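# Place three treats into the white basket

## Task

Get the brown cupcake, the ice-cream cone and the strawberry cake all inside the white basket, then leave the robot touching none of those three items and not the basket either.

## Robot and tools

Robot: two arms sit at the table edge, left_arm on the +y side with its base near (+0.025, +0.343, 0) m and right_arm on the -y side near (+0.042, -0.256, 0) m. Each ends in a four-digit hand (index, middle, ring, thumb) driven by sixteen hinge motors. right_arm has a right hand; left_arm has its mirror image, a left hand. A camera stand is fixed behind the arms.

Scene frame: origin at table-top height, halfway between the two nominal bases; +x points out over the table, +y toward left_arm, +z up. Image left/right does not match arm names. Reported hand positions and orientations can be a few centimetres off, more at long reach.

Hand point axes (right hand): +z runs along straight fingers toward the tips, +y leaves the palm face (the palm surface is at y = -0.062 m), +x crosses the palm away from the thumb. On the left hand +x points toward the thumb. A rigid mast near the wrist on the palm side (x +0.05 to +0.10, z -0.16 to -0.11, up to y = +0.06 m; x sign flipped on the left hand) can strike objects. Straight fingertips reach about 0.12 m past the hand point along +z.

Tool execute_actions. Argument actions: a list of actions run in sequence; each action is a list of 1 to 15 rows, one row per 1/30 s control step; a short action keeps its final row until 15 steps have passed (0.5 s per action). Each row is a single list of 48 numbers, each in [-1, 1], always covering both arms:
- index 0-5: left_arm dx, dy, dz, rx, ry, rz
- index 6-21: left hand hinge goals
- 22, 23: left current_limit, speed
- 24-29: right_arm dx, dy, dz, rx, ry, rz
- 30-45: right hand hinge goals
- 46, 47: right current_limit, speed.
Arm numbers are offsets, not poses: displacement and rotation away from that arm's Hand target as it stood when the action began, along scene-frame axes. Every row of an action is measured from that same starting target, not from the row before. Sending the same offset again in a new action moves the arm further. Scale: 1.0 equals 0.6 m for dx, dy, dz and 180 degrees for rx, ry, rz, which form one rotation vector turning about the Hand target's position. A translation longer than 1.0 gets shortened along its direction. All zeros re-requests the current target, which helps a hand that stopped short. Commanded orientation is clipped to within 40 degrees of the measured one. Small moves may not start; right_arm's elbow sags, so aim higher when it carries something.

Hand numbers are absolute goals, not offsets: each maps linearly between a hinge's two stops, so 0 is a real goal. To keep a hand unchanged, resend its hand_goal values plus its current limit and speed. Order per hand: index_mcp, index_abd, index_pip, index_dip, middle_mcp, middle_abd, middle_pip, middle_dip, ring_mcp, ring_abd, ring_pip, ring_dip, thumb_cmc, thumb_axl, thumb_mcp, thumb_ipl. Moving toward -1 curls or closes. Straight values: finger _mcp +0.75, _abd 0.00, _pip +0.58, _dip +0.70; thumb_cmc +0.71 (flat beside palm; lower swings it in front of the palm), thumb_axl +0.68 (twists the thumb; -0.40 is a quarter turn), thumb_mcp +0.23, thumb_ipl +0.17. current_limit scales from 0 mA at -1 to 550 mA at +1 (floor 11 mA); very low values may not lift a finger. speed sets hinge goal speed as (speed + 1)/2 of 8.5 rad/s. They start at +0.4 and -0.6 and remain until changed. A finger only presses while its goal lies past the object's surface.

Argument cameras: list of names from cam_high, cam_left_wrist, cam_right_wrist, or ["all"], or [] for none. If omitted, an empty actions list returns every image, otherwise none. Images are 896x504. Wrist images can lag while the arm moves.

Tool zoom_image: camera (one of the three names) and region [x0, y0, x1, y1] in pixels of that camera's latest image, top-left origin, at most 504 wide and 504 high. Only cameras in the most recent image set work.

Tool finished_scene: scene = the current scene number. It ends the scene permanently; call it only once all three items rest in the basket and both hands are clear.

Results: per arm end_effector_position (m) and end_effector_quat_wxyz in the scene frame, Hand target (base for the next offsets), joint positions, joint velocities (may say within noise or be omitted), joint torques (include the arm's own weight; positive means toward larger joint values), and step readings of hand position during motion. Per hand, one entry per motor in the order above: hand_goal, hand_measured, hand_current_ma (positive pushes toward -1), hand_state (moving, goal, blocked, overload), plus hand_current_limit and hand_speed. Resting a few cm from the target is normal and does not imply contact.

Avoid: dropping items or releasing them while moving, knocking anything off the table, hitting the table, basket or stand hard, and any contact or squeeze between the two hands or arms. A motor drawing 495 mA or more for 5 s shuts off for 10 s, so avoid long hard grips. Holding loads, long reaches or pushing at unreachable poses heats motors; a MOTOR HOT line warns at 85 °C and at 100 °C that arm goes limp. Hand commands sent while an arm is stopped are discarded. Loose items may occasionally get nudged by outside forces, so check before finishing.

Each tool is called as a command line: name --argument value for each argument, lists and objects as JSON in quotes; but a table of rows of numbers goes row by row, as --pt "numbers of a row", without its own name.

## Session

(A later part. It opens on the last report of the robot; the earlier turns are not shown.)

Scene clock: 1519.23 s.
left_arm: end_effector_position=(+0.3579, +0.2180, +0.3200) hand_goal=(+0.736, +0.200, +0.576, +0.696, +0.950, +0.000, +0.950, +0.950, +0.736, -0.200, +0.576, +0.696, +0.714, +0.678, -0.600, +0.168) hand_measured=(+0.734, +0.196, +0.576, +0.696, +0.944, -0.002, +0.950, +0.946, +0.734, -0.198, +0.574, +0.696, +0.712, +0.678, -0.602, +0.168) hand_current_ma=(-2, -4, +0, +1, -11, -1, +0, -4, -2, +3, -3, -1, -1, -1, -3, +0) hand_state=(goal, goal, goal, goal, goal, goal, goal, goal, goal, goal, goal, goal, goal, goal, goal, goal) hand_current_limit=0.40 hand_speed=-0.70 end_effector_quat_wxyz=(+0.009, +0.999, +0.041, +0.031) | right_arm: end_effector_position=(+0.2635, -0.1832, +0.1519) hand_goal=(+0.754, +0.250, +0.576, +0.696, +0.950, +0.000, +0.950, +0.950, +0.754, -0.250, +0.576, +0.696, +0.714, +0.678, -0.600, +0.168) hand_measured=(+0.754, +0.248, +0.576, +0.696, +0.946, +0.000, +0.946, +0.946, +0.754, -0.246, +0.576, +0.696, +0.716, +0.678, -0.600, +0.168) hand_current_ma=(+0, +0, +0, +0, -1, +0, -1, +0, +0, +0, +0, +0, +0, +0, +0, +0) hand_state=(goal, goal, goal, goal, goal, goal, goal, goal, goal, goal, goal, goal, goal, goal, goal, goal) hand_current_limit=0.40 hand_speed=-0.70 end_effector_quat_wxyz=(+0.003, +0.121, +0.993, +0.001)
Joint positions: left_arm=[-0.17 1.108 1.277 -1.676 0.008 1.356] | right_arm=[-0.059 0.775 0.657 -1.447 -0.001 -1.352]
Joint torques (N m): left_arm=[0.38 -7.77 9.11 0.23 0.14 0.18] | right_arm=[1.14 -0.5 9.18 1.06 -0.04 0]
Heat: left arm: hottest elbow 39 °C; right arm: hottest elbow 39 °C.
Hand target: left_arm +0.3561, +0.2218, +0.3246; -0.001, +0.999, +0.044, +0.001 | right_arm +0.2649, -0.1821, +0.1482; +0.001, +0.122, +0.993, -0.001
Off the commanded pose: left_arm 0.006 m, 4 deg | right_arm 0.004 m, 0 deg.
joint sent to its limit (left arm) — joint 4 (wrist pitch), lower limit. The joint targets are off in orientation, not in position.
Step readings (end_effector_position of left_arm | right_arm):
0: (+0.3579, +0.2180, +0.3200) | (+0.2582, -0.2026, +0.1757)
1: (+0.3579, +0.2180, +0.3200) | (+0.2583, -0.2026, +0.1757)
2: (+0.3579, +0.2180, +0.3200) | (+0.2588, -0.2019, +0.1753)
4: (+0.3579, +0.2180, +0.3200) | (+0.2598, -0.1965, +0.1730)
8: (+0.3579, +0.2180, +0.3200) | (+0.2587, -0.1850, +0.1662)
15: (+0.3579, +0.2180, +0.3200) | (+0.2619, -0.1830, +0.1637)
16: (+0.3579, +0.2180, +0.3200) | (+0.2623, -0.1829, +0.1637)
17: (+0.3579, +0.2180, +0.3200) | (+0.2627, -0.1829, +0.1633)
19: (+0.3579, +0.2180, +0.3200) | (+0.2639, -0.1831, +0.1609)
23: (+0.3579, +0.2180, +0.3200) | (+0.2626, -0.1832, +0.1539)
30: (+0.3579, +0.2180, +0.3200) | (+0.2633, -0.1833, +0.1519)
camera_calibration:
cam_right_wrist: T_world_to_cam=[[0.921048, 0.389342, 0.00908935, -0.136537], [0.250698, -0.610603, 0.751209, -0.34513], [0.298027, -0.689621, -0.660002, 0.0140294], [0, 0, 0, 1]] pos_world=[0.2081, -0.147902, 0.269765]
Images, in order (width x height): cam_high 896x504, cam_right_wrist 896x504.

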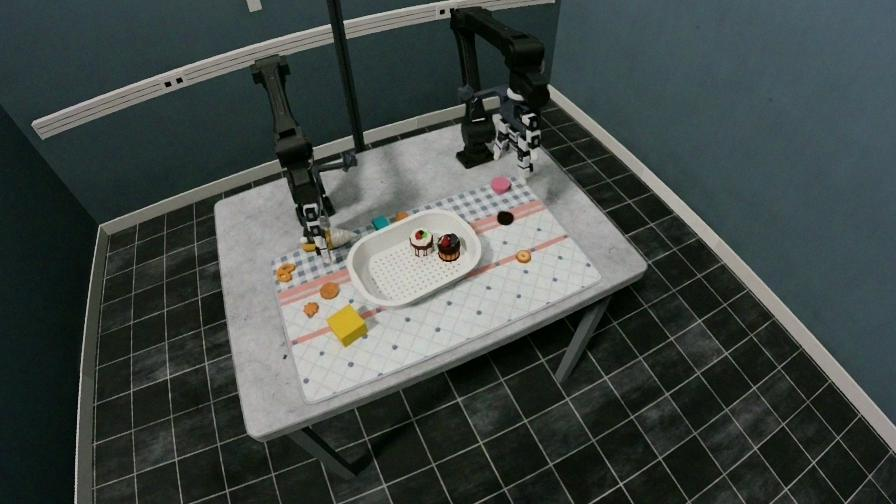

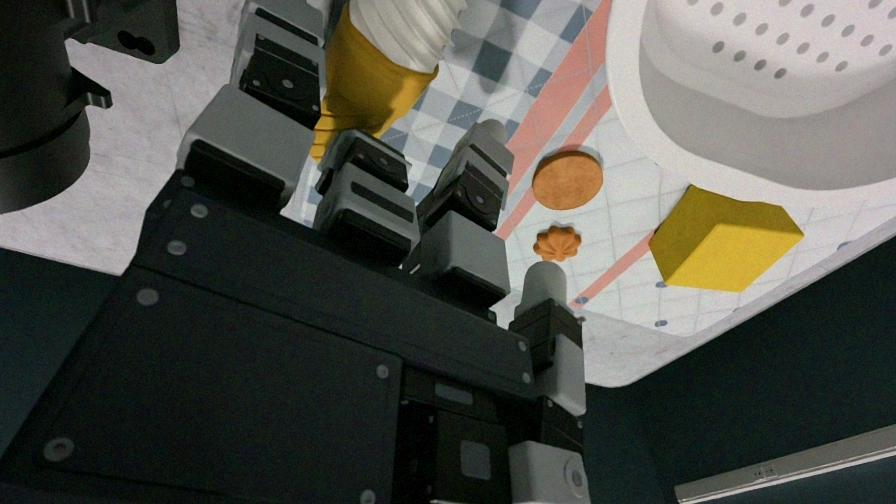

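execute_actions --actions '[[[0,0,0,0,0,0,0.735,0.2,0.576,0.696,0.95,0,0.95,0.95,0.735,-0.2,0.576,0.696,0.714,0.678,-0.6,0.168,0.4,-0.7,-0.017,0.004,-0.006,0,0,0,0.754,0.25,0.576,0.696,0.95,0,0.95,0.95,0.754,-0.25,0.576,0.696,0.714,0.678,-0.6,0.168,0.4,-0.7]],[[0,0,0,0,0,0,0.735,0.2,0.576,0.696,0.95,0,0.95,0.95,0.735,-0.2,0.576,0.696,0.714,0.678,-0.6,0.168,0.4,-0.7,-0.004,0.0,-0.004,0,0,0,0.754,0.25,0.576,0.696,0.95,0,0.95,0.95,0.754,-0.25,0.576,0.696,0.714,0.678,-0.6,0.168,0.4,-0.7]]]' --cameras '["cam_high","cam_right_wrist"]'

zoom_image --camera "cam_high" --region '[270, 180, 390, 280]'

Scene clock: 1557.23 s.
left_arm: end_effector_position=(+0.3579, +0.2180, +0.3200) hand_goal=(+0.736, +0.200, +0.576, +0.696, +0.950, +0.000, +0.950, +0.950, +0.736, -0.200, +0.576, +0.696, +0.714, +0.678, -0.600, +0.168) hand_measured=(+0.734, +0.196, +0.576, +0.696, +0.944, -0.002, +0.950, +0.946, +0.734, -0.198, +0.574, +0.696, +0.712, +0.678, -0.602, +0.168) hand_current_ma=(-2, -4, +0, +1, -11, -1, +0, -4, -2, +3, -3, -1, -1, -1, -3, +0) hand_state=(goal, goal, goal, goal, goal, goal, goal, goal, goal, goal, goal, goal, goal, goal, goal, goal) hand_current_limit=0.40 hand_speed=-0.70 end_effector_quat_wxyz=(+0.009, +0.999, +0.041, +0.031) | right_arm: end_effector_position=(+0.2544, -0.1813, +0.1439) hand_goal=(+0.754, +0.250, +0.576, +0.696, +0.950, +0.000, +0.950, +0.950, +0.754, -0.250, +0.576, +0.696, +0.714, +0.678, -0.600, +0.168) hand_measured=(+0.754, +0.248, +0.576, +0.696, +0.956, +0.000, +0.954, +0.952, +0.754, -0.246, +0.576, +0.696, +0.716, +0.678, -0.600, +0.168) hand_current_ma=(+0, +0, +0, +0, +1, +0, +1, +0, +0, +0, +0, +0, +0, +0, +0, +0) hand_state=(goal, goal, goal, goal, goal, goal, goal, goal, goal, goal, goal, goal, goal, goal, goal, goal) hand_current_limit=0.40 hand_speed=-0.70 end_effector_quat_wxyz=(+0.000, +0.122, +0.993, -0.001)
Joint positions: left_arm=[-0.17 1.108 1.277 -1.676 0.008 1.356] | right_arm=[-0.047 0.751 0.627 -1.447 0.001 -1.339]
Joint torques (N m): left_arm=[0.38 -7.71 9.11 0.21 0.14 0.18] | right_arm=[1.03 -1.73 8.96 0.72 -0.12 0.01]
Heat: left arm: hottest elbow 39 °C; right arm: hottest elbow 39 °C.
Hand target: left_arm +0.3561, +0.2218, +0.3246; -0.001, +0.999, +0.044, +0.001 | right_arm +0.2523, -0.1797, +0.1423; +0.001, +0.122, +0.993, -0.001
Off the commanded pose: left_arm 0.006 m, 4 deg | right_arm 0.003 m, 0 deg.
joint sent to its limit (left arm) — joint 4 (wrist pitch), lower limit. The joint targets are off in orientation, not in position.
Step readings (end_effector_position of left_arm | right_arm):
0: (+0.3579, +0.2180, +0.3200) | (+0.2635, -0.1832, +0.1519)
1: (+0.3579, +0.2180, +0.3200) | (+0.2635, -0.1832, +0.1519)
2: (+0.3579, +0.2180, +0.3200) | (+0.2633, -0.1832, +0.1516)
4: (+0.3579, +0.2180, +0.3200) | (+0.2616, -0.1824, +0.1495)
8: (+0.3579, +0.2180, +0.3200) | (+0.2575, -0.1814, +0.1458)
15: (+0.3579, +0.2180, +0.3200) | (+0.2568, -0.1812, +0.1459)
16: (+0.3579, +0.2180, +0.3200) | (+0.2568, -0.1812, +0.1459)
17: (+0.3579, +0.2180, +0.3200) | (+0.2568, -0.1812, +0.1460)
19: (+0.3579, +0.2180, +0.3200) | (+0.2564, -0.1812, +0.1456)
23: (+0.3579, +0.2180, +0.3200) | (+0.2548, -0.1813, +0.1442)
30: (+0.3579, +0.2180, +0.3200) | (+0.2544, -0.1813, +0.1439)
camera_calibration:
cam_right_wrist: T_world_to_cam=[[0.921393, 0.388621, 0.00286804, -0.128216], [0.254585, -0.609146, 0.751084, -0.336379], [0.293634, -0.691314, -0.6602, 0.0135564], [0, 0, 0, 1]] pos_world=[0.199794, -0.145705, 0.261966]
Images, in order (width x height): cam_high 896x504, cam_right_wrist 896x504.

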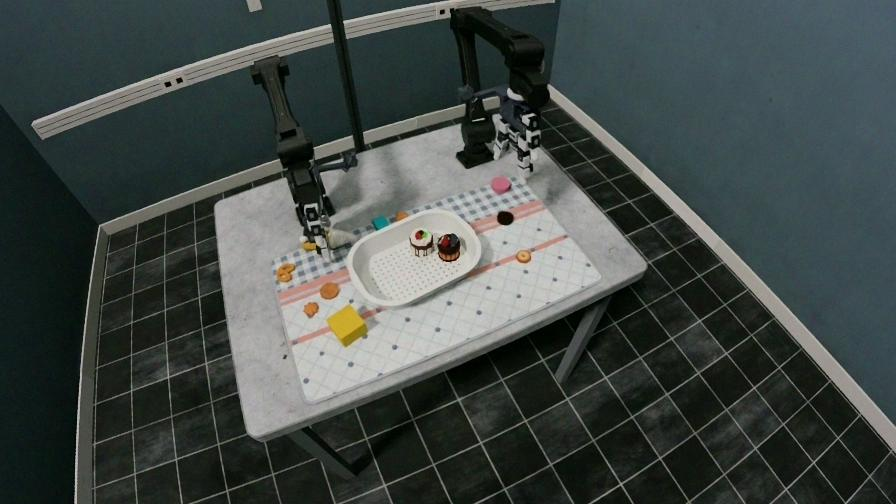

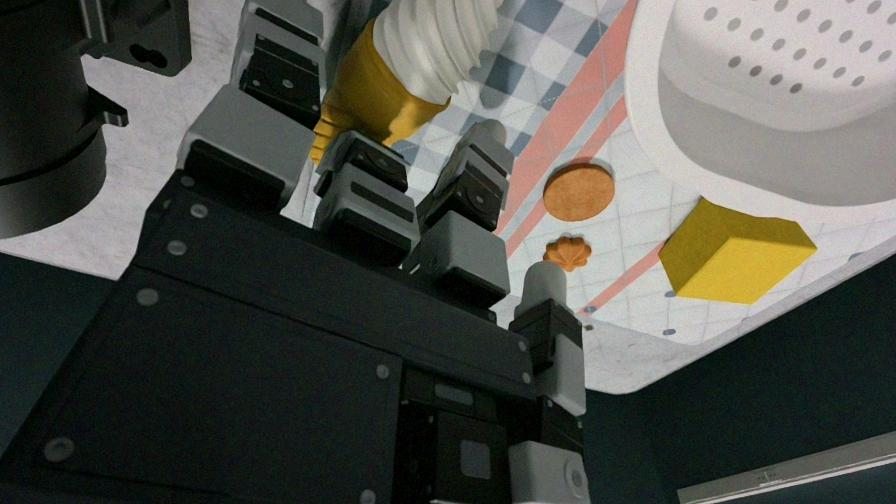

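Scaled by 4.200 from the camera's 896x504 image, which has a finer 1280x720 frame.

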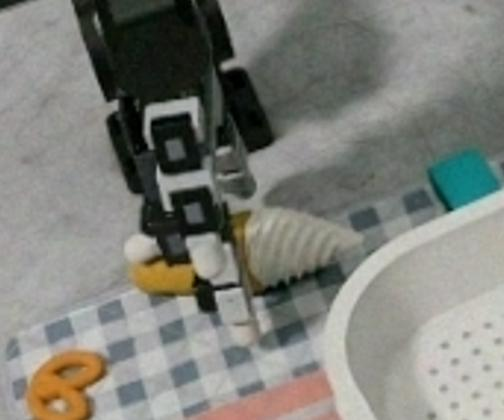

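execute_actions --actions '[[[0,0,0,0,0,0,0.735,0.2,0.576,0.696,0.95,0,0.95,0.95,0.735,-0.2,0.576,0.696,0.714,0.678,-0.6,0.168,0.4,-0.7,0,0,0.004,0,0,0,0.754,0.05,0.576,0.696,0.95,0,0.95,0.95,0.754,-0.05,0.576,0.696,0.714,0.678,-0.6,0.168,0.4,-0.8]],[[0,0,0,0,0,0,0.735,0.2,0.576,0.696,0.95,0,0.95,0.95,0.735,-0.2,0.576,0.696,0.714,0.678,-0.6,0.168,0.4,-0.7,0,0,0,0,0,0,0.754,-0.2,0.576,0.696,0.95,0,0.95,0.95,0.754,0.2,0.576,0.696,0.714,0.678,-0.6,0.168,0.4,-0.8]],[[0,0,0,0,0,0,0.735,0.2,0.576,0.696,0.95,0,0.95,0.95,0.735,-0.2,0.576,0.696,0.714,0.678,-0.6,0.168,0.4,-0.7,0,0,0,0,0,0,0.754,-0.2,0.576,0.696,0.95,0,0.95,0.95,0.754,0.2,0.576,0.696,0.714,0.678,-0.6,0.168,0.4,-0.8]]]' --cameras '["cam_high","cam_right_wrist"]'

zoom_image --camera "cam_high" --region '[270, 180, 390, 280]'

Scene clock: 1580.17 s.
left_arm: end_effector_position=(+0.3579, +0.2180, +0.3200) hand_goal=(+0.736, +0.200, +0.576, +0.696, +0.950, +0.000, +0.950, +0.950, +0.736, -0.200, +0.576, +0.696, +0.714, +0.678, -0.600, +0.168) hand_measured=(+0.734, +0.196, +0.576, +0.696, +0.944, -0.002, +0.950, +0.946, +0.734, -0.198, +0.574, +0.696, +0.712, +0.678, -0.602, +0.168) hand_current_ma=(-2, -4, +0, +1, -11, -1, +0, -4, -2, +3, -3, -1, -1, -1, -3, +0) hand_state=(goal, goal, goal, goal, goal, goal, goal, goal, goal, goal, goal, goal, goal, goal, goal, goal) hand_current_limit=0.40 hand_speed=-0.70 end_effector_quat_wxyz=(+0.009, +0.999, +0.041, +0.031) | right_arm: end_effector_position=(+0.2544, -0.1812, +0.1448) hand_goal=(+0.754, -0.200, +0.576, +0.696, +0.950, +0.000, +0.950, +0.950, +0.754, +0.200, +0.576, +0.696, +0.714, +0.678, -0.600, +0.168) hand_measured=(+0.752, -0.064, +0.576, +0.696, +0.956, +0.006, +0.954, +0.952, +0.754, +0.052, +0.576, +0.696, +0.716, +0.678, -0.600, +0.168) hand_current_ma=(+0, +257, +0, +0, +1, +1, +1, +0, +0, -297, +0, +0, +0, +0, +0, +0) hand_state=(goal, blocked, goal, goal, goal, goal, goal, goal, goal, blocked, goal, goal, goal, goal, goal, goal) hand_current_limit=0.40 hand_speed=-0.80 end_effector_quat_wxyz=(+0.002, +0.122, +0.993, +0.000)
Joint positions: left_arm=[-0.17 1.108 1.277 -1.676 0.008 1.356] | right_arm=[-0.046 0.746 0.627 -1.447 0.001 -1.338]
Joint torques (N m): left_arm=[0.32 -7.71 9.11 0.23 0.14 0.18] | right_arm=[1.14 -1.26 9.42 0.47 -0.12 0]
Heat: left arm: hottest elbow 39 °C; right arm: hottest elbow 38 °C.
Hand target: left_arm +0.3561, +0.2218, +0.3246; -0.001, +0.999, +0.044, +0.001 | right_arm +0.2523, -0.1798, +0.1447; +0.001, +0.122, +0.993, -0.001
Off the commanded pose: left_arm 0.006 m, 4 deg | right_arm 0.003 m, 0 deg.
joint sent to its limit (left arm) — joint 4 (wrist pitch), lower limit. The joint targets are off in orientation, not in position.
Step readings (end_effector_position of left_arm | right_arm):
0: (+0.3579, +0.2180, +0.3200) | (+0.2544, -0.1813, +0.1439)
1: (+0.3579, +0.2180, +0.3200) | (+0.2544, -0.1813, +0.1439)
2: (+0.3579, +0.2180, +0.3200) | (+0.2544, -0.1813, +0.1439)
4: (+0.3579, +0.2180, +0.3200) | (+0.2544, -0.1813, +0.1439)
8: (+0.3579, +0.2180, +0.3200) | (+0.2545, -0.1814, +0.1440)
15: (+0.3579, +0.2180, +0.3200) | (+0.2545, -0.1814, +0.1440)
16: (+0.3579, +0.2180, +0.3200) | (+0.2545, -0.1814, +0.1440)
17: (+0.3579, +0.2180, +0.3200) | (+0.2545, -0.1814, +0.1440)
19: (+0.3579, +0.2180, +0.3200) | (+0.2545, -0.1814, +0.1440)
23: (+0.3579, +0.2180, +0.3200) | (+0.2544, -0.1813, +0.1443)
30: (+0.3579, +0.2180, +0.3200) | (+0.2544, -0.1812, +0.1448)
31: (+0.3579, +0.2180, +0.3200) | (+0.2544, -0.1812, +0.1448)
32: (+0.3579, +0.2180, +0.3200) | (+0.2544, -0.1812, +0.1448)
34: (+0.3579, +0.2180, +0.3200) | (+0.2544, -0.1812, +0.1448)
38: (+0.3579, +0.2180, +0.3200) | (+0.2544, -0.1812, +0.1448)
45: (+0.3579, +0.2180, +0.3200) | (+0.2544, -0.1812, +0.1448)
camera_calibration:
cam_right_wrist: T_world_to_cam=[[0.921357, 0.388647, 0.00743609, -0.128804], [0.250864, -0.609114, 0.752361, -0.336182], [0.296932, -0.691327, -0.658709, 0.0131763], [0, 0, 0, 1]] pos_world=[0.199098, -0.145605, 0.262567]
Images, in order (width x height): cam_high 896x504, cam_right_wrist 896x504.

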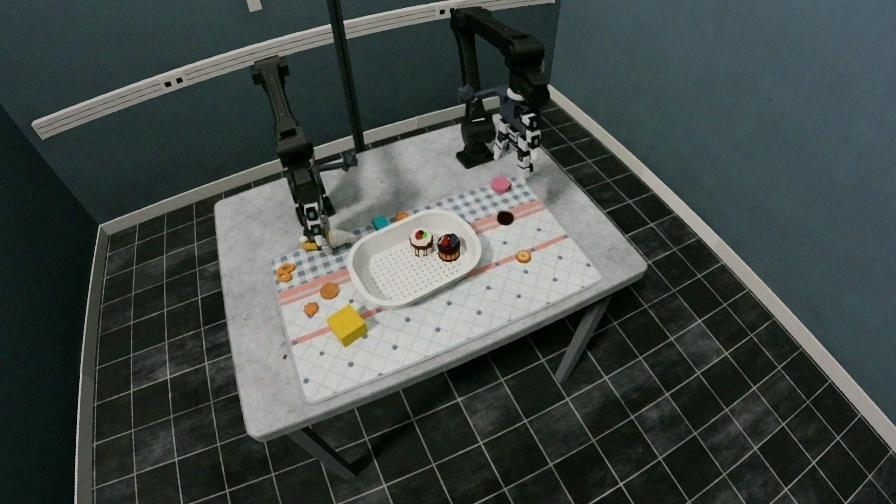

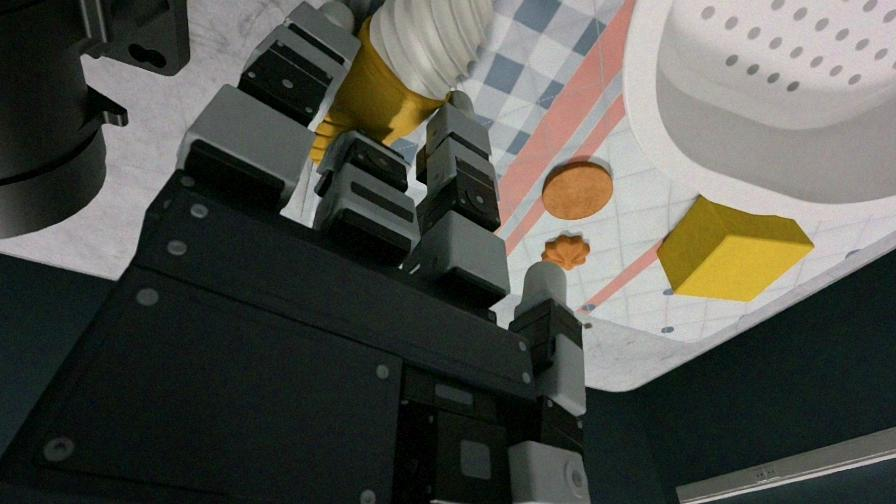

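Scaled by 4.200 from the camera's 896x504 image, which has a finer 1280x720 frame.

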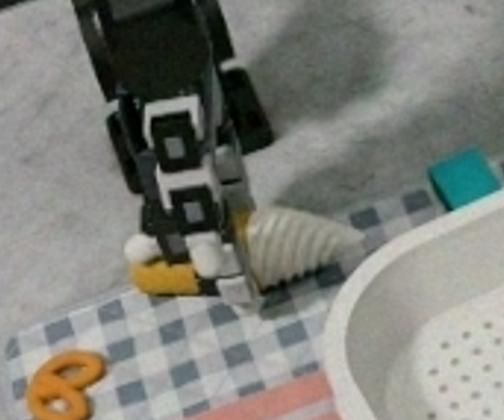

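execute_actions --actions '[[[0,0,0,0,0,0,0.735,0.2,0.576,0.696,0.95,0,0.95,0.95,0.735,-0.2,0.576,0.696,0.714,0.678,-0.6,0.168,0.4,-0.7,0,0,0.03,0,0,0,0.754,-0.28,0.576,0.696,0.95,0,0.95,0.95,0.754,0.28,0.576,0.696,0.714,0.678,-0.6,0.168,0.4,-0.8]],[[0,0,0,0,0,0,0.735,0.2,0.576,0.696,0.95,0,0.95,0.95,0.735,-0.2,0.576,0.696,0.714,0.678,-0.6,0.168,0.4,-0.7,0,0,0.04,0,0,0,0.754,-0.28,0.576,0.696,0.95,0,0.95,0.95,0.754,0.28,0.576,0.696,0.714,0.678,-0.6,0.168,0.4,-0.8]]]' --cameras '["cam_high","cam_right_wrist"]'

zoom_image --camera "cam_high" --region '[270, 180, 390, 280]'

Scene clock: 1589.80 s.
left_arm: end_effector_position=(+0.3579, +0.2180, +0.3200) hand_goal=(+0.736, +0.200, +0.576, +0.696, +0.950, +0.000, +0.950, +0.950, +0.736, -0.200, +0.576, +0.696, +0.714, +0.678, -0.600, +0.168) hand_measured=(+0.734, +0.196, +0.576, +0.696, +0.944, -0.002, +0.950, +0.946, +0.734, -0.198, +0.574, +0.696, +0.712, +0.678, -0.602, +0.168) hand_current_ma=(-2, -4, +0, +1, -11, -1, +0, -4, -2, +3, -3, -1, -1, -1, -3, +0) hand_state=(goal, goal, goal, goal, goal, goal, goal, goal, goal, goal, goal, goal, goal, goal, goal, goal) hand_current_limit=0.40 hand_speed=-0.70 end_effector_quat_wxyz=(+0.009, +0.999, +0.041, +0.031) | right_arm: end_effector_position=(+0.2410, -0.1806, +0.1641) hand_goal=(+0.754, -0.280, +0.576, +0.696, +0.950, +0.000, +0.950, +0.950, +0.754, +0.280, +0.576, +0.696, +0.714, +0.678, -0.600, +0.168) hand_measured=(+0.746, -0.076, +0.572, +0.696, +0.952, +0.006, +0.954, +0.952, +0.754, +0.068, +0.576, +0.696, +0.716, +0.678, -0.600, +0.168) hand_current_ma=(-2, +385, +0, +0, +0, +1, +1, +0, +0, -385, +0, +0, +0, +0, +0, +0) hand_state=(goal, blocked, goal, goal, goal, goal, goal, goal, goal, blocked, goal, goal, goal, goal, goal, goal) hand_current_limit=0.40 hand_speed=-0.80 end_effector_quat_wxyz=(-0.024, +0.121, +0.992, -0.003)
Joint positions: left_arm=[-0.17 1.108 1.277 -1.676 0.008 1.356] | right_arm=[-0.043 0.739 0.68 -1.56 0.001 -1.337]
Joint torques (N m): left_arm=[0.32 -7.77 9.11 0.23 0.14 0.18] | right_arm=[0.79 -1.49 13.56 0.29 -0.15 -0.01]
Heat: left arm: hottest elbow 39 °C; right arm: hottest elbow 38 °C.
Hand target: left_arm +0.3561, +0.2218, +0.3246; -0.001, +0.999, +0.044, +0.001 | right_arm +0.2523, -0.1797, +0.1867; +0.001, +0.122, +0.993, -0.001
Off the commanded pose: left_arm 0.006 m, 4 deg | right_arm 0.025 m, 3 deg.
joint sent to its limit (left arm) — joint 4 (wrist pitch), lower limit. The joint targets are off in orientation, not in position.
Step readings (end_effector_position of left_arm | right_arm):
0: (+0.3579, +0.2180, +0.3200) | (+0.2544, -0.1812, +0.1448)
1: (+0.3579, +0.2180, +0.3200) | (+0.2544, -0.1812, +0.1448)
2: (+0.3579, +0.2180, +0.3200) | (+0.2538, -0.1811, +0.1447)
4: (+0.3579, +0.2180, +0.3200) | (+0.2520, -0.1811, +0.1451)
8: (+0.3579, +0.2180, +0.3200) | (+0.2462, -0.1810, +0.1449)
15: (+0.3579, +0.2180, +0.3200) | (+0.2430, -0.1809, +0.1444)
16: (+0.3579, +0.2180, +0.3200) | (+0.2428, -0.1809, +0.1444)
17: (+0.3579, +0.2180, +0.3200) | (+0.2419, -0.1809, +0.1446)
19: (+0.3579, +0.2180, +0.3200) | (+0.2393, -0.1808, +0.1471)
23: (+0.3579, +0.2180, +0.3200) | (+0.2399, -0.1806, +0.1571)
30: (+0.3579, +0.2180, +0.3200) | (+0.2416, -0.1806, +0.1641)
camera_calibration:
cam_right_wrist: T_world_to_cam=[[0.920014, 0.389713, -0.0411939, -0.108413], [0.291058, -0.609135, 0.737726, -0.354285], [0.262409, -0.690708, -0.673843, 0.0411943], [0, 0, 0, 1]] pos_world=[0.19205, -0.145104, 0.284658]
Images, in order (width x height): cam_high 896x504, cam_right_wrist 896x504.

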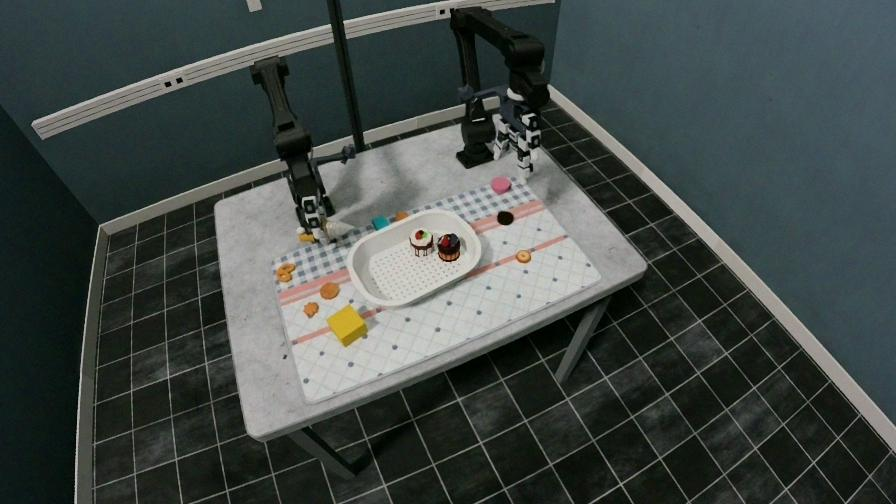

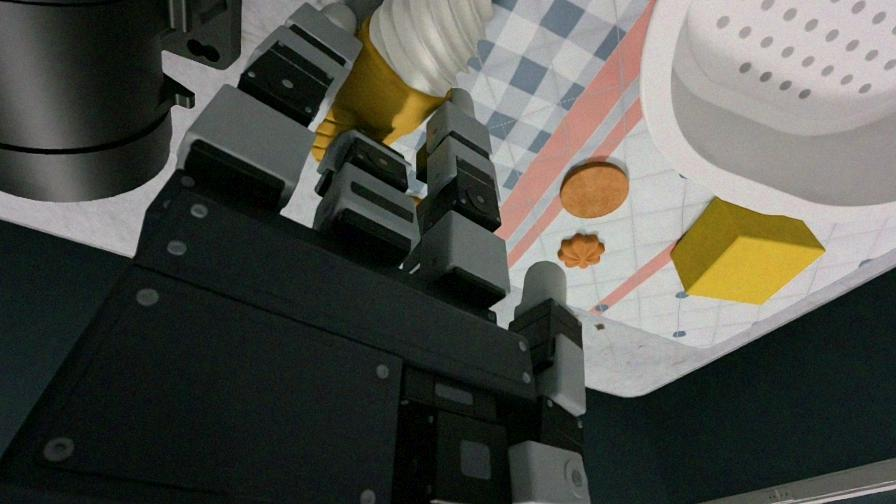

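Scaled by 4.200 from the camera's 896x504 image, which has a finer 1280x720 frame.

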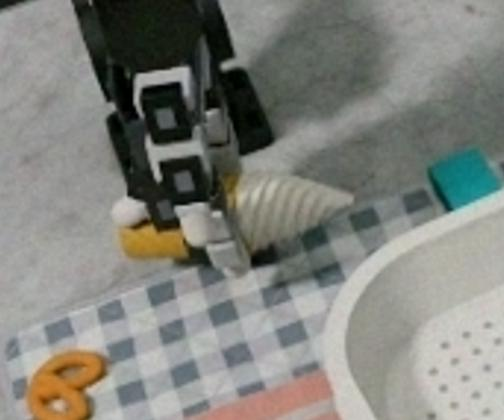

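execute_actions --actions '[[[0,0,0,0,0,0,0.735,0.2,0.576,0.696,0.95,0,0.95,0.95,0.735,-0.2,0.576,0.696,0.714,0.678,-0.6,0.168,0.4,-0.7,0.02,0,0.07,0,0,0,0.754,-0.28,0.576,0.696,0.95,0,0.95,0.95,0.754,0.28,0.576,0.696,0.714,0.678,-0.6,0.168,0.4,-0.8]],[[0,0,0,0,0,0,0.735,0.2,0.576,0.696,0.95,0,0.95,0.95,0.735,-0.2,0.576,0.696,0.714,0.678,-0.6,0.168,0.4,-0.7,0.03,0,0.06,0,0,0,0.754,-0.28,0.576,0.696,0.95,0,0.95,0.95,0.754,0.28,0.576,0.696,0.714,0.678,-0.6,0.168,0.4,-0.8]],[[0,0,0,0,0,0,0.735,0.2,0.576,0.696,0.95,0,0.95,0.95,0.735,-0.2,0.576,0.696,0.714,0.678,-0.6,0.168,0.4,-0.7,0.06,0.05,0.04,0,0,0,0.754,-0.28,0.576,0.696,0.95,0,0.95,0.95,0.754,0.28,0.576,0.696,0.714,0.678,-0.6,0.168,0.4,-0.8]]]' --cameras '["cam_high","cam_right_wrist"]'

zoom_image --camera "cam_high" --region '[270, 160, 430, 280]'

Scene clock: 1626.00 s.
left_arm: end_effector_position=(+0.3579, +0.2180, +0.3200) hand_goal=(+0.736, +0.200, +0.576, +0.696, +0.950, +0.000, +0.950, +0.950, +0.736, -0.200, +0.576, +0.696, +0.714, +0.678, -0.600, +0.168) hand_measured=(+0.734, +0.196, +0.576, +0.696, +0.944, -0.002, +0.950, +0.946, +0.734, -0.198, +0.574, +0.696, +0.712, +0.678, -0.602, +0.168) hand_current_ma=(-2, -4, +0, +1, -11, -1, +0, -4, -2, +3, -3, -1, -1, -1, -3, +0) hand_state=(goal, goal, goal, goal, goal, goal, goal, goal, goal, goal, goal, goal, goal, goal, goal, goal) hand_current_limit=0.40 hand_speed=-0.70 end_effector_quat_wxyz=(+0.009, +0.999, +0.041, +0.031) | right_arm: end_effector_position=(+0.3060, -0.1524, +0.2682) hand_goal=(+0.754, -0.280, +0.576, +0.696, +0.950, +0.000, +0.950, +0.950, +0.754, +0.280, +0.576, +0.696, +0.714, +0.678, -0.600, +0.168) hand_measured=(+0.746, -0.076, +0.572, +0.696, +0.952, +0.004, +0.954, +0.952, +0.754, +0.068, +0.576, +0.696, +0.716, +0.678, -0.600, +0.168) hand_current_ma=(-2, +385, +0, +0, +0, +1, +1, +0, +0, -385, +0, +0, +0, +0, +0, +0) hand_state=(goal, blocked, goal, goal, goal, goal, goal, goal, goal, blocked, goal, goal, goal, goal, goal, goal) hand_current_limit=0.40 hand_speed=-0.80 end_effector_quat_wxyz=(-0.011, +0.120, +0.993, +0.001)
Joint positions: left_arm=[-0.17 1.108 1.277 -1.676 0.008 1.356] | right_arm=[0.079 0.928 1.038 -1.701 -0.007 -1.218]
Joint torques (N m): left_arm=[0.38 -7.71 9.11 0.23 0.14 0.18] | right_arm=[0.97 -2.55 13.89 0.61 -0.03 0.01]
Heat: left arm: hottest elbow 39 °C; right arm: hottest elbow 45 °C.
Hand target: left_arm +0.3561, +0.2218, +0.3246; -0.001, +0.999, +0.044, +0.001 | right_arm +0.3182, -0.1497, +0.2886; +0.000, +0.122, +0.993, -0.001
Off the commanded pose: left_arm 0.006 m, 4 deg | right_arm 0.024 m, 1 deg.
joint sent to its limit (left arm) — joint 4 (wrist pitch), lower limit. The joint targets are off in orientation, not in position.
joint sent to its limit (right arm) — joint 4 (wrist pitch), lower limit. The joint targets still meet the commanded pose.
Step readings (end_effector_position of left_arm | right_arm):
0: (+0.3579, +0.2180, +0.3200) | (+0.2410, -0.1806, +0.1641)
1: (+0.3579, +0.2180, +0.3200) | (+0.2410, -0.1806, +0.1642)
2: (+0.3579, +0.2180, +0.3200) | (+0.2405, -0.1806, +0.1657)
4: (+0.3579, +0.2180, +0.3200) | (+0.2406, -0.1806, +0.1738)
8: (+0.3579, +0.2180, +0.3200) | (+0.2517, -0.1807, +0.2003)
15: (+0.3579, +0.2180, +0.3200) | (+0.2556, -0.1807, +0.2115)
16: (+0.3579, +0.2180, +0.3200) | (+0.2553, -0.1807, +0.2113)
17: (+0.3579, +0.2180, +0.3200) | (+0.2550, -0.1807, +0.2119)
19: (+0.3579, +0.2180, +0.3200) | (+0.2565, -0.1807, +0.2172)
23: (+0.3579, +0.2180, +0.3200) | (+0.2698, -0.1809, +0.2372)
30: (+0.3579, +0.2180, +0.3200) | (+0.2736, -0.1809, +0.2464)
31: (+0.3579, +0.2180, +0.3200) | (+0.2735, -0.1808, +0.2465)
32: (+0.3579, +0.2180, +0.3200) | (+0.2744, -0.1799, +0.2471)
34: (+0.3579, +0.2180, +0.3200) | (+0.2797, -0.1732, +0.2515)
38: (+0.3579, +0.2180, +0.3200) | (+0.2974, -0.1557, +0.2647)
45: (+0.3579, +0.2180, +0.3200) | (+0.3050, -0.1520, +0.2683)
camera_calibration:
cam_right_wrist: T_world_to_cam=[[0.919666, 0.392443, -0.0142795, -0.181573], [0.272927, -0.612598, 0.741778, -0.428892], [0.282358, -0.686085, -0.670494, 0.107542], [0, 0, 0, 1]] pos_world=[0.253678, -0.117698, 0.387656]
Images, in order (width x height): cam_high 896x504, cam_right_wrist 896x504.

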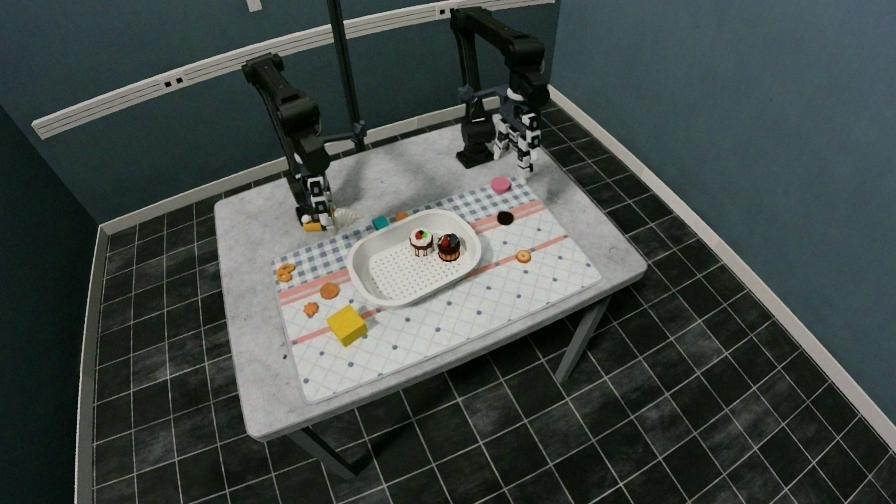

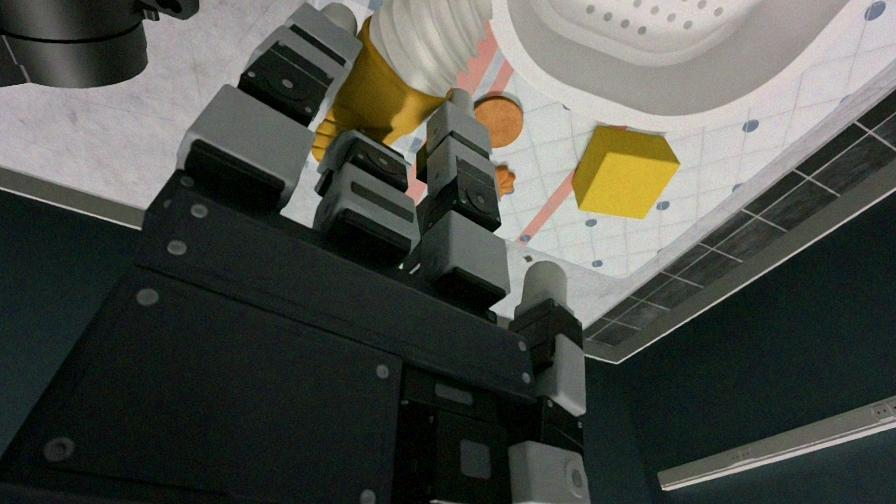

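Scaled by 3.150 from the camera's 896x504 image, which has a finer 1280x720 frame.

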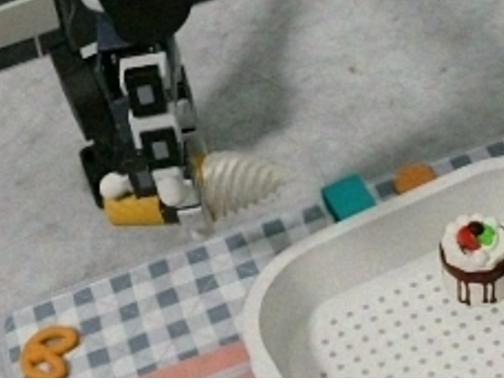

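execute_actions --actions '[[[0,0,0,0,0,0,0.735,0.2,0.576,0.696,0.95,0,0.95,0.95,0.735,-0.2,0.576,0.696,0.714,0.678,-0.6,0.168,0.4,-0.7,0.075,0.07,0.01,0,0,0,0.754,-0.28,0.576,0.696,0.95,0,0.95,0.95,0.754,0.28,0.576,0.696,0.714,0.678,-0.6,0.168,0.4,-0.8]],[[0,0,0,0,0,0,0.735,0.2,0.576,0.696,0.95,0,0.95,0.95,0.735,-0.2,0.576,0.696,0.714,0.678,-0.6,0.168,0.4,-0.7,0.075,0.07,0,0,0,0,0.754,-0.28,0.576,0.696,0.95,0,0.95,0.95,0.754,0.28,0.576,0.696,0.714,0.678,-0.6,0.168,0.4,-0.8]],[[0,0,0,0,0,0,0.735,0.2,0.576,0.696,0.95,0,0.95,0.95,0.735,-0.2,0.576,0.696,0.714,0.678,-0.6,0.168,0.4,-0.7,0.065,0.06,0,0,0,0,0.754,-0.28,0.576,0.696,0.95,0,0.95,0.95,0.754,0.28,0.576,0.696,0.714,0.678,-0.6,0.168,0.4,-0.8]],[[0,0,0,0,0,0,0.735,0.2,0.576,0.696,0.95,0,0.95,0.95,0.735,-0.2,0.576,0.696,0.714,0.678,-0.6,0.168,0.4,-0.7,0,0,0,0,0,0,0.754,-0.28,0.576,0.696,0.95,0,0.95,0.95,0.754,0.28,0.576,0.696,0.714,0.678,-0.6,0.168,0.4,-0.8]]]' --cameras '["cam_high","cam_right_wrist"]'

zoom_image --camera "cam_high" --region '[330, 180, 490, 320]'

Scene clock: 1643.30 s.
left_arm: end_effector_position=(+0.3579, +0.2180, +0.3200) hand_goal=(+0.736, +0.200, +0.576, +0.696, +0.950, +0.000, +0.950, +0.950, +0.736, -0.200, +0.576, +0.696, +0.714, +0.678, -0.600, +0.168) hand_measured=(+0.734, +0.196, +0.576, +0.696, +0.944, -0.002, +0.950, +0.946, +0.734, -0.198, +0.574, +0.696, +0.712, +0.678, -0.602, +0.168) hand_current_ma=(-2, -4, +0, +1, -11, -1, +0, -4, -2, +3, -3, -1, -1, -1, -3, +0) hand_state=(goal, goal, goal, goal, goal, goal, goal, goal, goal, goal, goal, goal, goal, goal, goal, goal) hand_current_limit=0.40 hand_speed=-0.70 end_effector_quat_wxyz=(+0.009, +0.999, +0.041, +0.031) | right_arm: end_effector_position=(+0.4345, -0.0354, +0.2758) hand_goal=(+0.754, -0.280, +0.576, +0.696, +0.950, +0.000, +0.950, +0.950, +0.754, +0.280, +0.576, +0.696, +0.714, +0.678, -0.600, +0.168) hand_measured=(+0.746, -0.076, +0.572, +0.694, +0.950, +0.004, +0.954, +0.952, +0.752, +0.068, +0.576, +0.696, +0.716, +0.678, -0.600, +0.168) hand_current_ma=(-3, +385, -1, +0, +0, +0, +1, +0, +0, -385, +0, +0, +0, +0, +0, +0) hand_state=(goal, blocked, goal, goal, goal, goal, goal, goal, goal, blocked, goal, goal, goal, goal, goal, goal) hand_current_limit=0.40 hand_speed=-0.80 end_effector_quat_wxyz=(-0.017, +0.119, +0.993, -0.008)
Joint positions: left_arm=[-0.17 1.108 1.277 -1.676 0.008 1.356] | right_arm=[0.353 1.353 1.382 -1.637 -0.002 -0.945]
Joint torques (N m): left_arm=[0.38 -7.71 9.11 0.23 0.14 0.18] | right_arm=[0.67 -9.11 13.83 0.47 -0.01 0]
Heat: left arm: hottest elbow 39 °C; right arm: hottest elbow 45 °C.
Hand target: left_arm +0.3561, +0.2218, +0.3246; -0.001, +0.999, +0.044, +0.001 | right_arm +0.4472, -0.0296, +0.2946; +0.001, +0.122, +0.993, -0.001
Off the commanded pose: left_arm 0.006 m, 4 deg | right_arm 0.023 m, 2 deg.
joint sent to its limit (left arm) — joint 4 (wrist pitch), lower limit. The joint targets are off in orientation, not in position.
Step readings (end_effector_position of left_arm | right_arm):
0: (+0.3579, +0.2180, +0.3200) | (+0.3061, -0.1524, +0.2682)
1: (+0.3579, +0.2180, +0.3200) | (+0.3063, -0.1523, +0.2684)
2: (+0.3579, +0.2180, +0.3200) | (+0.3079, -0.1510, +0.2688)
4: (+0.3579, +0.2180, +0.3200) | (+0.3152, -0.1420, +0.2718)
8: (+0.3579, +0.2180, +0.3200) | (+0.3371, -0.1169, +0.2753)
15: (+0.3579, +0.2180, +0.3200) | (+0.3483, -0.1118, +0.2712)
16: (+0.3579, +0.2180, +0.3200) | (+0.3489, -0.1118, +0.2717)
17: (+0.3579, +0.2180, +0.3200) | (+0.3506, -0.1103, +0.2728)
19: (+0.3579, +0.2180, +0.3200) | (+0.3587, -0.1029, +0.2767)
23: (+0.3579, +0.2180, +0.3200) | (+0.3826, -0.0782, +0.2795)
30: (+0.3579, +0.2180, +0.3200) | (+0.3926, -0.0709, +0.2713)
31: (+0.3579, +0.2180, +0.3200) | (+0.3931, -0.0708, +0.2716)
32: (+0.3579, +0.2180, +0.3200) | (+0.3948, -0.0694, +0.2730)
34: (+0.3579, +0.2180, +0.3200) | (+0.4032, -0.0638, +0.2774)
38: (+0.3579, +0.2180, +0.3200) | (+0.4249, -0.0437, +0.2816)
45: (+0.3579, +0.2180, +0.3200) | (+0.4325, -0.0358, +0.2727)
46: (+0.3579, +0.2180, +0.3200) | (+0.4327, -0.0358, +0.2728)
47: (+0.3579, +0.2180, +0.3200) | (+0.4330, -0.0357, +0.2733)
49: (+0.3579, +0.2180, +0.3200) | (+0.4337, -0.0355, +0.2745)
53: (+0.3579, +0.2180, +0.3200) | (+0.4345, -0.0353, +0.2758)
60: (+0.3579, +0.2180, +0.3200) | (+0.4345, -0.0354, +0.2758)
camera_calibration:
cam_right_wrist: T_world_to_cam=[[0.918614, 0.39366, -0.0343521, -0.339549], [0.284747, -0.599165, 0.748279, -0.404382], [0.273985, -0.697161, -0.662494, 0.157654], [0, 0, 0, 1]] pos_world=[0.383866, 0.00128588, 0.395371]
Images, in order (width x height): cam_high 896x504, cam_right_wrist 896x504.

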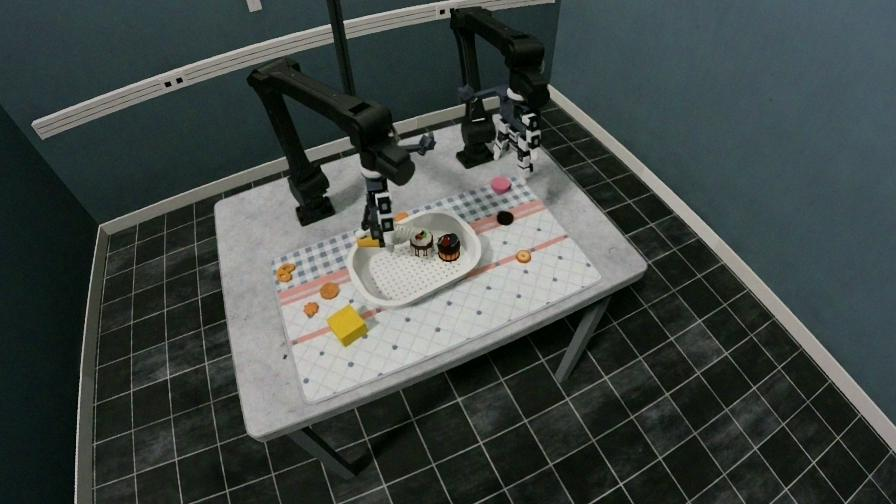

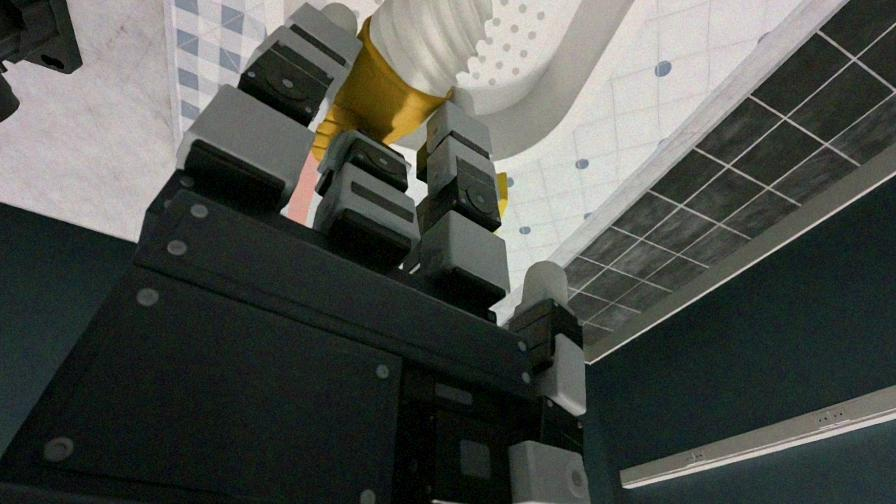

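Scaled by 3.150 from the camera's 896x504 image, which has a finer 1280x720 frame.

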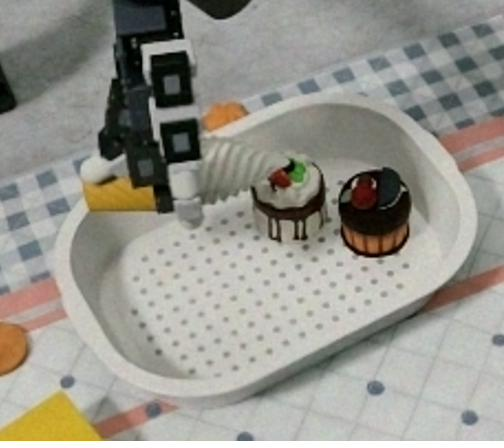

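execute_actions --actions '[[[0,0,0,0,0,0,0.735,0.2,0.576,0.696,0.95,0,0.95,0.95,0.735,-0.2,0.576,0.696,0.714,0.678,-0.6,0.168,0.4,-0.7,0.09,0.042,0,0,0,0,0.754,-0.28,0.576,0.696,0.95,0,0.95,0.95,0.754,0.28,0.576,0.696,0.714,0.678,-0.6,0.168,0.4,-0.8]],[[0,0,0,0,0,0,0.735,0.2,0.576,0.696,0.95,0,0.95,0.95,0.735,-0.2,0.576,0.696,0.714,0.678,-0.6,0.168,0.4,-0.7,0,0,-0.08,0,0,0,0.754,-0.28,0.576,0.696,0.95,0,0.95,0.95,0.754,0.28,0.576,0.696,0.714,0.678,-0.6,0.168,0.4,-0.8]],[[0,0,0,0,0,0,0.735,0.2,0.576,0.696,0.95,0,0.95,0.95,0.735,-0.2,0.576,0.696,0.714,0.678,-0.6,0.168,0.4,-0.7,0,0,-0.04,0,0,0,0.754,-0.28,0.576,0.696,0.95,0,0.95,0.95,0.754,0.28,0.576,0.696,0.714,0.678,-0.6,0.168,0.4,-0.8]]]' --cameras '["cam_high","cam_right_wrist"]'

zoom_image --camera "cam_high" --region '[330, 180, 490, 320]'

Scene clock: 1694.80 s.
left_arm: end_effector_position=(+0.3579, +0.2180, +0.3200) hand_goal=(+0.736, +0.200, +0.576, +0.696, +0.950, +0.000, +0.950, +0.950, +0.736, -0.200, +0.576, +0.696, +0.714, +0.678, -0.600, +0.168) hand_measured=(+0.734, +0.196, +0.576, +0.696, +0.944, -0.002, +0.950, +0.946, +0.734, -0.198, +0.574, +0.696, +0.712, +0.678, -0.602, +0.168) hand_current_ma=(-2, -4, +0, +1, -11, -1, +0, -4, -2, +3, -3, -1, -1, -1, -3, +0) hand_state=(goal, goal, goal, goal, goal, goal, goal, goal, goal, goal, goal, goal, goal, goal, goal, goal) hand_current_limit=0.40 hand_speed=-0.70 end_effector_quat_wxyz=(+0.009, +0.999, +0.041, +0.031) | right_arm: end_effector_position=(+0.4986, -0.0089, +0.2285) hand_goal=(+0.754, -0.280, +0.576, +0.696, +0.950, +0.000, +0.950, +0.950, +0.754, +0.280, +0.576, +0.696, +0.714, +0.678, -0.600, +0.168) hand_measured=(+0.746, -0.076, +0.572, +0.694, +0.950, +0.004, +0.954, +0.952, +0.754, +0.068, +0.576, +0.696, +0.716, +0.678, -0.600, +0.168) hand_current_ma=(-3, +385, -1, +0, +0, +0, +1, +0, +0, -385, +0, +0, +0, +0, +0, +0) hand_state=(goal, blocked, goal, goal, goal, goal, goal, goal, goal, blocked, goal, goal, goal, goal, goal, goal) hand_current_limit=0.40 hand_speed=-0.80 end_effector_quat_wxyz=(+0.001, +0.121, +0.993, +0.002)
Joint positions: left_arm=[-0.17 1.108 1.277 -1.676 0.008 1.356] | right_arm=[0.354 1.511 1.414 -1.47 -0.002 -0.939]
Joint torques (N m): left_arm=[0.38 -7.77 9.11 0.21 0.15 0.18] | right_arm=[0.91 -11.34 9.69 0.99 0 0]
Heat: left arm: hottest elbow 39 °C; right arm: hottest elbow 49 °C.
Hand target: left_arm +0.3561, +0.2218, +0.3246; -0.001, +0.999, +0.044, +0.001 | right_arm +0.5013, -0.0046, +0.2226; +0.000, +0.122, +0.993, -0.001
Off the commanded pose: left_arm 0.006 m, 4 deg | right_arm 0.008 m, 0 deg.
joint sent to its limit (left arm) — joint 4 (wrist pitch), lower limit. The joint targets are off in orientation, not in position.
Step readings (end_effector_position of left_arm | right_arm):
0: (+0.3579, +0.2180, +0.3200) | (+0.4346, -0.0354, +0.2758)
1: (+0.3579, +0.2180, +0.3200) | (+0.4348, -0.0353, +0.2760)
2: (+0.3579, +0.2180, +0.3200) | (+0.4365, -0.0346, +0.2768)
4: (+0.3579, +0.2180, +0.3200) | (+0.4476, -0.0301, +0.2810)
8: (+0.3579, +0.2180, +0.3200) | (+0.4785, -0.0177, +0.2839)
15: (+0.3579, +0.2180, +0.3200) | (+0.4888, -0.0128, +0.2714)
16: (+0.3579, +0.2180, +0.3200) | (+0.4887, -0.0129, +0.2714)
17: (+0.3579, +0.2180, +0.3200) | (+0.4896, -0.0125, +0.2716)
19: (+0.3579, +0.2180, +0.3200) | (+0.4948, -0.0104, +0.2714)
23: (+0.3579, +0.2180, +0.3200) | (+0.4997, -0.0084, +0.2602)
30: (+0.3579, +0.2180, +0.3200) | (+0.4979, -0.0092, +0.2511)
31: (+0.3579, +0.2180, +0.3200) | (+0.4983, -0.0090, +0.2512)
32: (+0.3579, +0.2180, +0.3200) | (+0.4991, -0.0087, +0.2503)
34: (+0.3579, +0.2180, +0.3200) | (+0.5007, -0.0080, +0.2460)
38: (+0.3579, +0.2180, +0.3200) | (+0.4979, -0.0092, +0.2323)
45: (+0.3579, +0.2180, +0.3200) | (+0.4983, -0.0090, +0.2285)
camera_calibration:
cam_right_wrist: T_world_to_cam=[[0.920914, 0.389701, 0.00717293, -0.421119], [0.253058, -0.611804, 0.749439, -0.355929], [0.296445, -0.688353, -0.662035, 0.115998], [0, 0, 0, 1]] pos_world=[0.443498, 0.0261993, 0.346563]
Images, in order (width x height): cam_high 896x504, cam_right_wrist 896x504.

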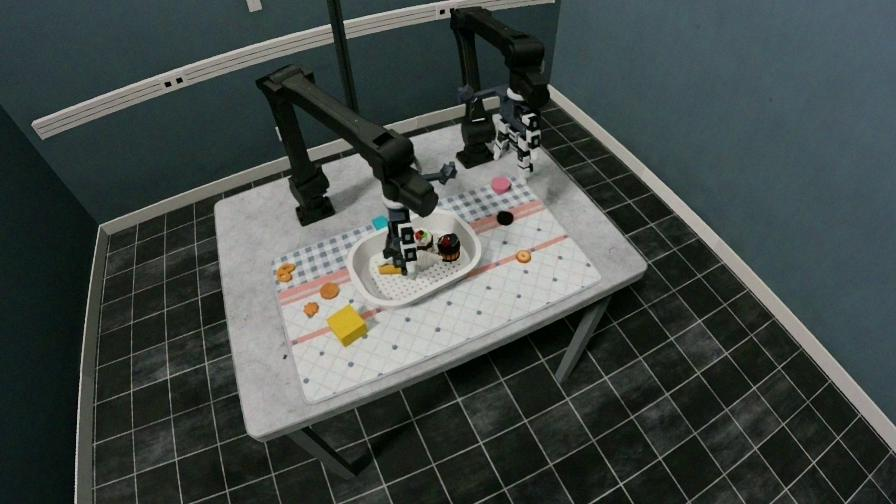

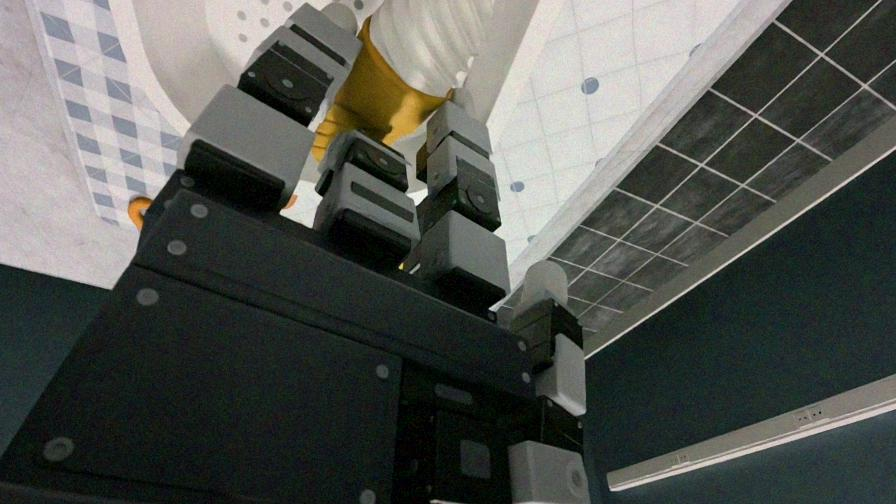

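Scaled by 3.150 from the camera's 896x504 image, which has a finer 1280x720 frame.

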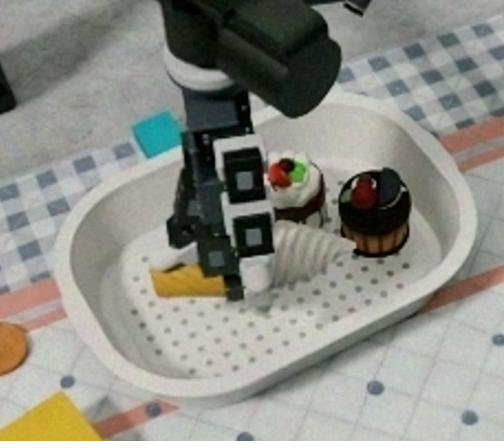

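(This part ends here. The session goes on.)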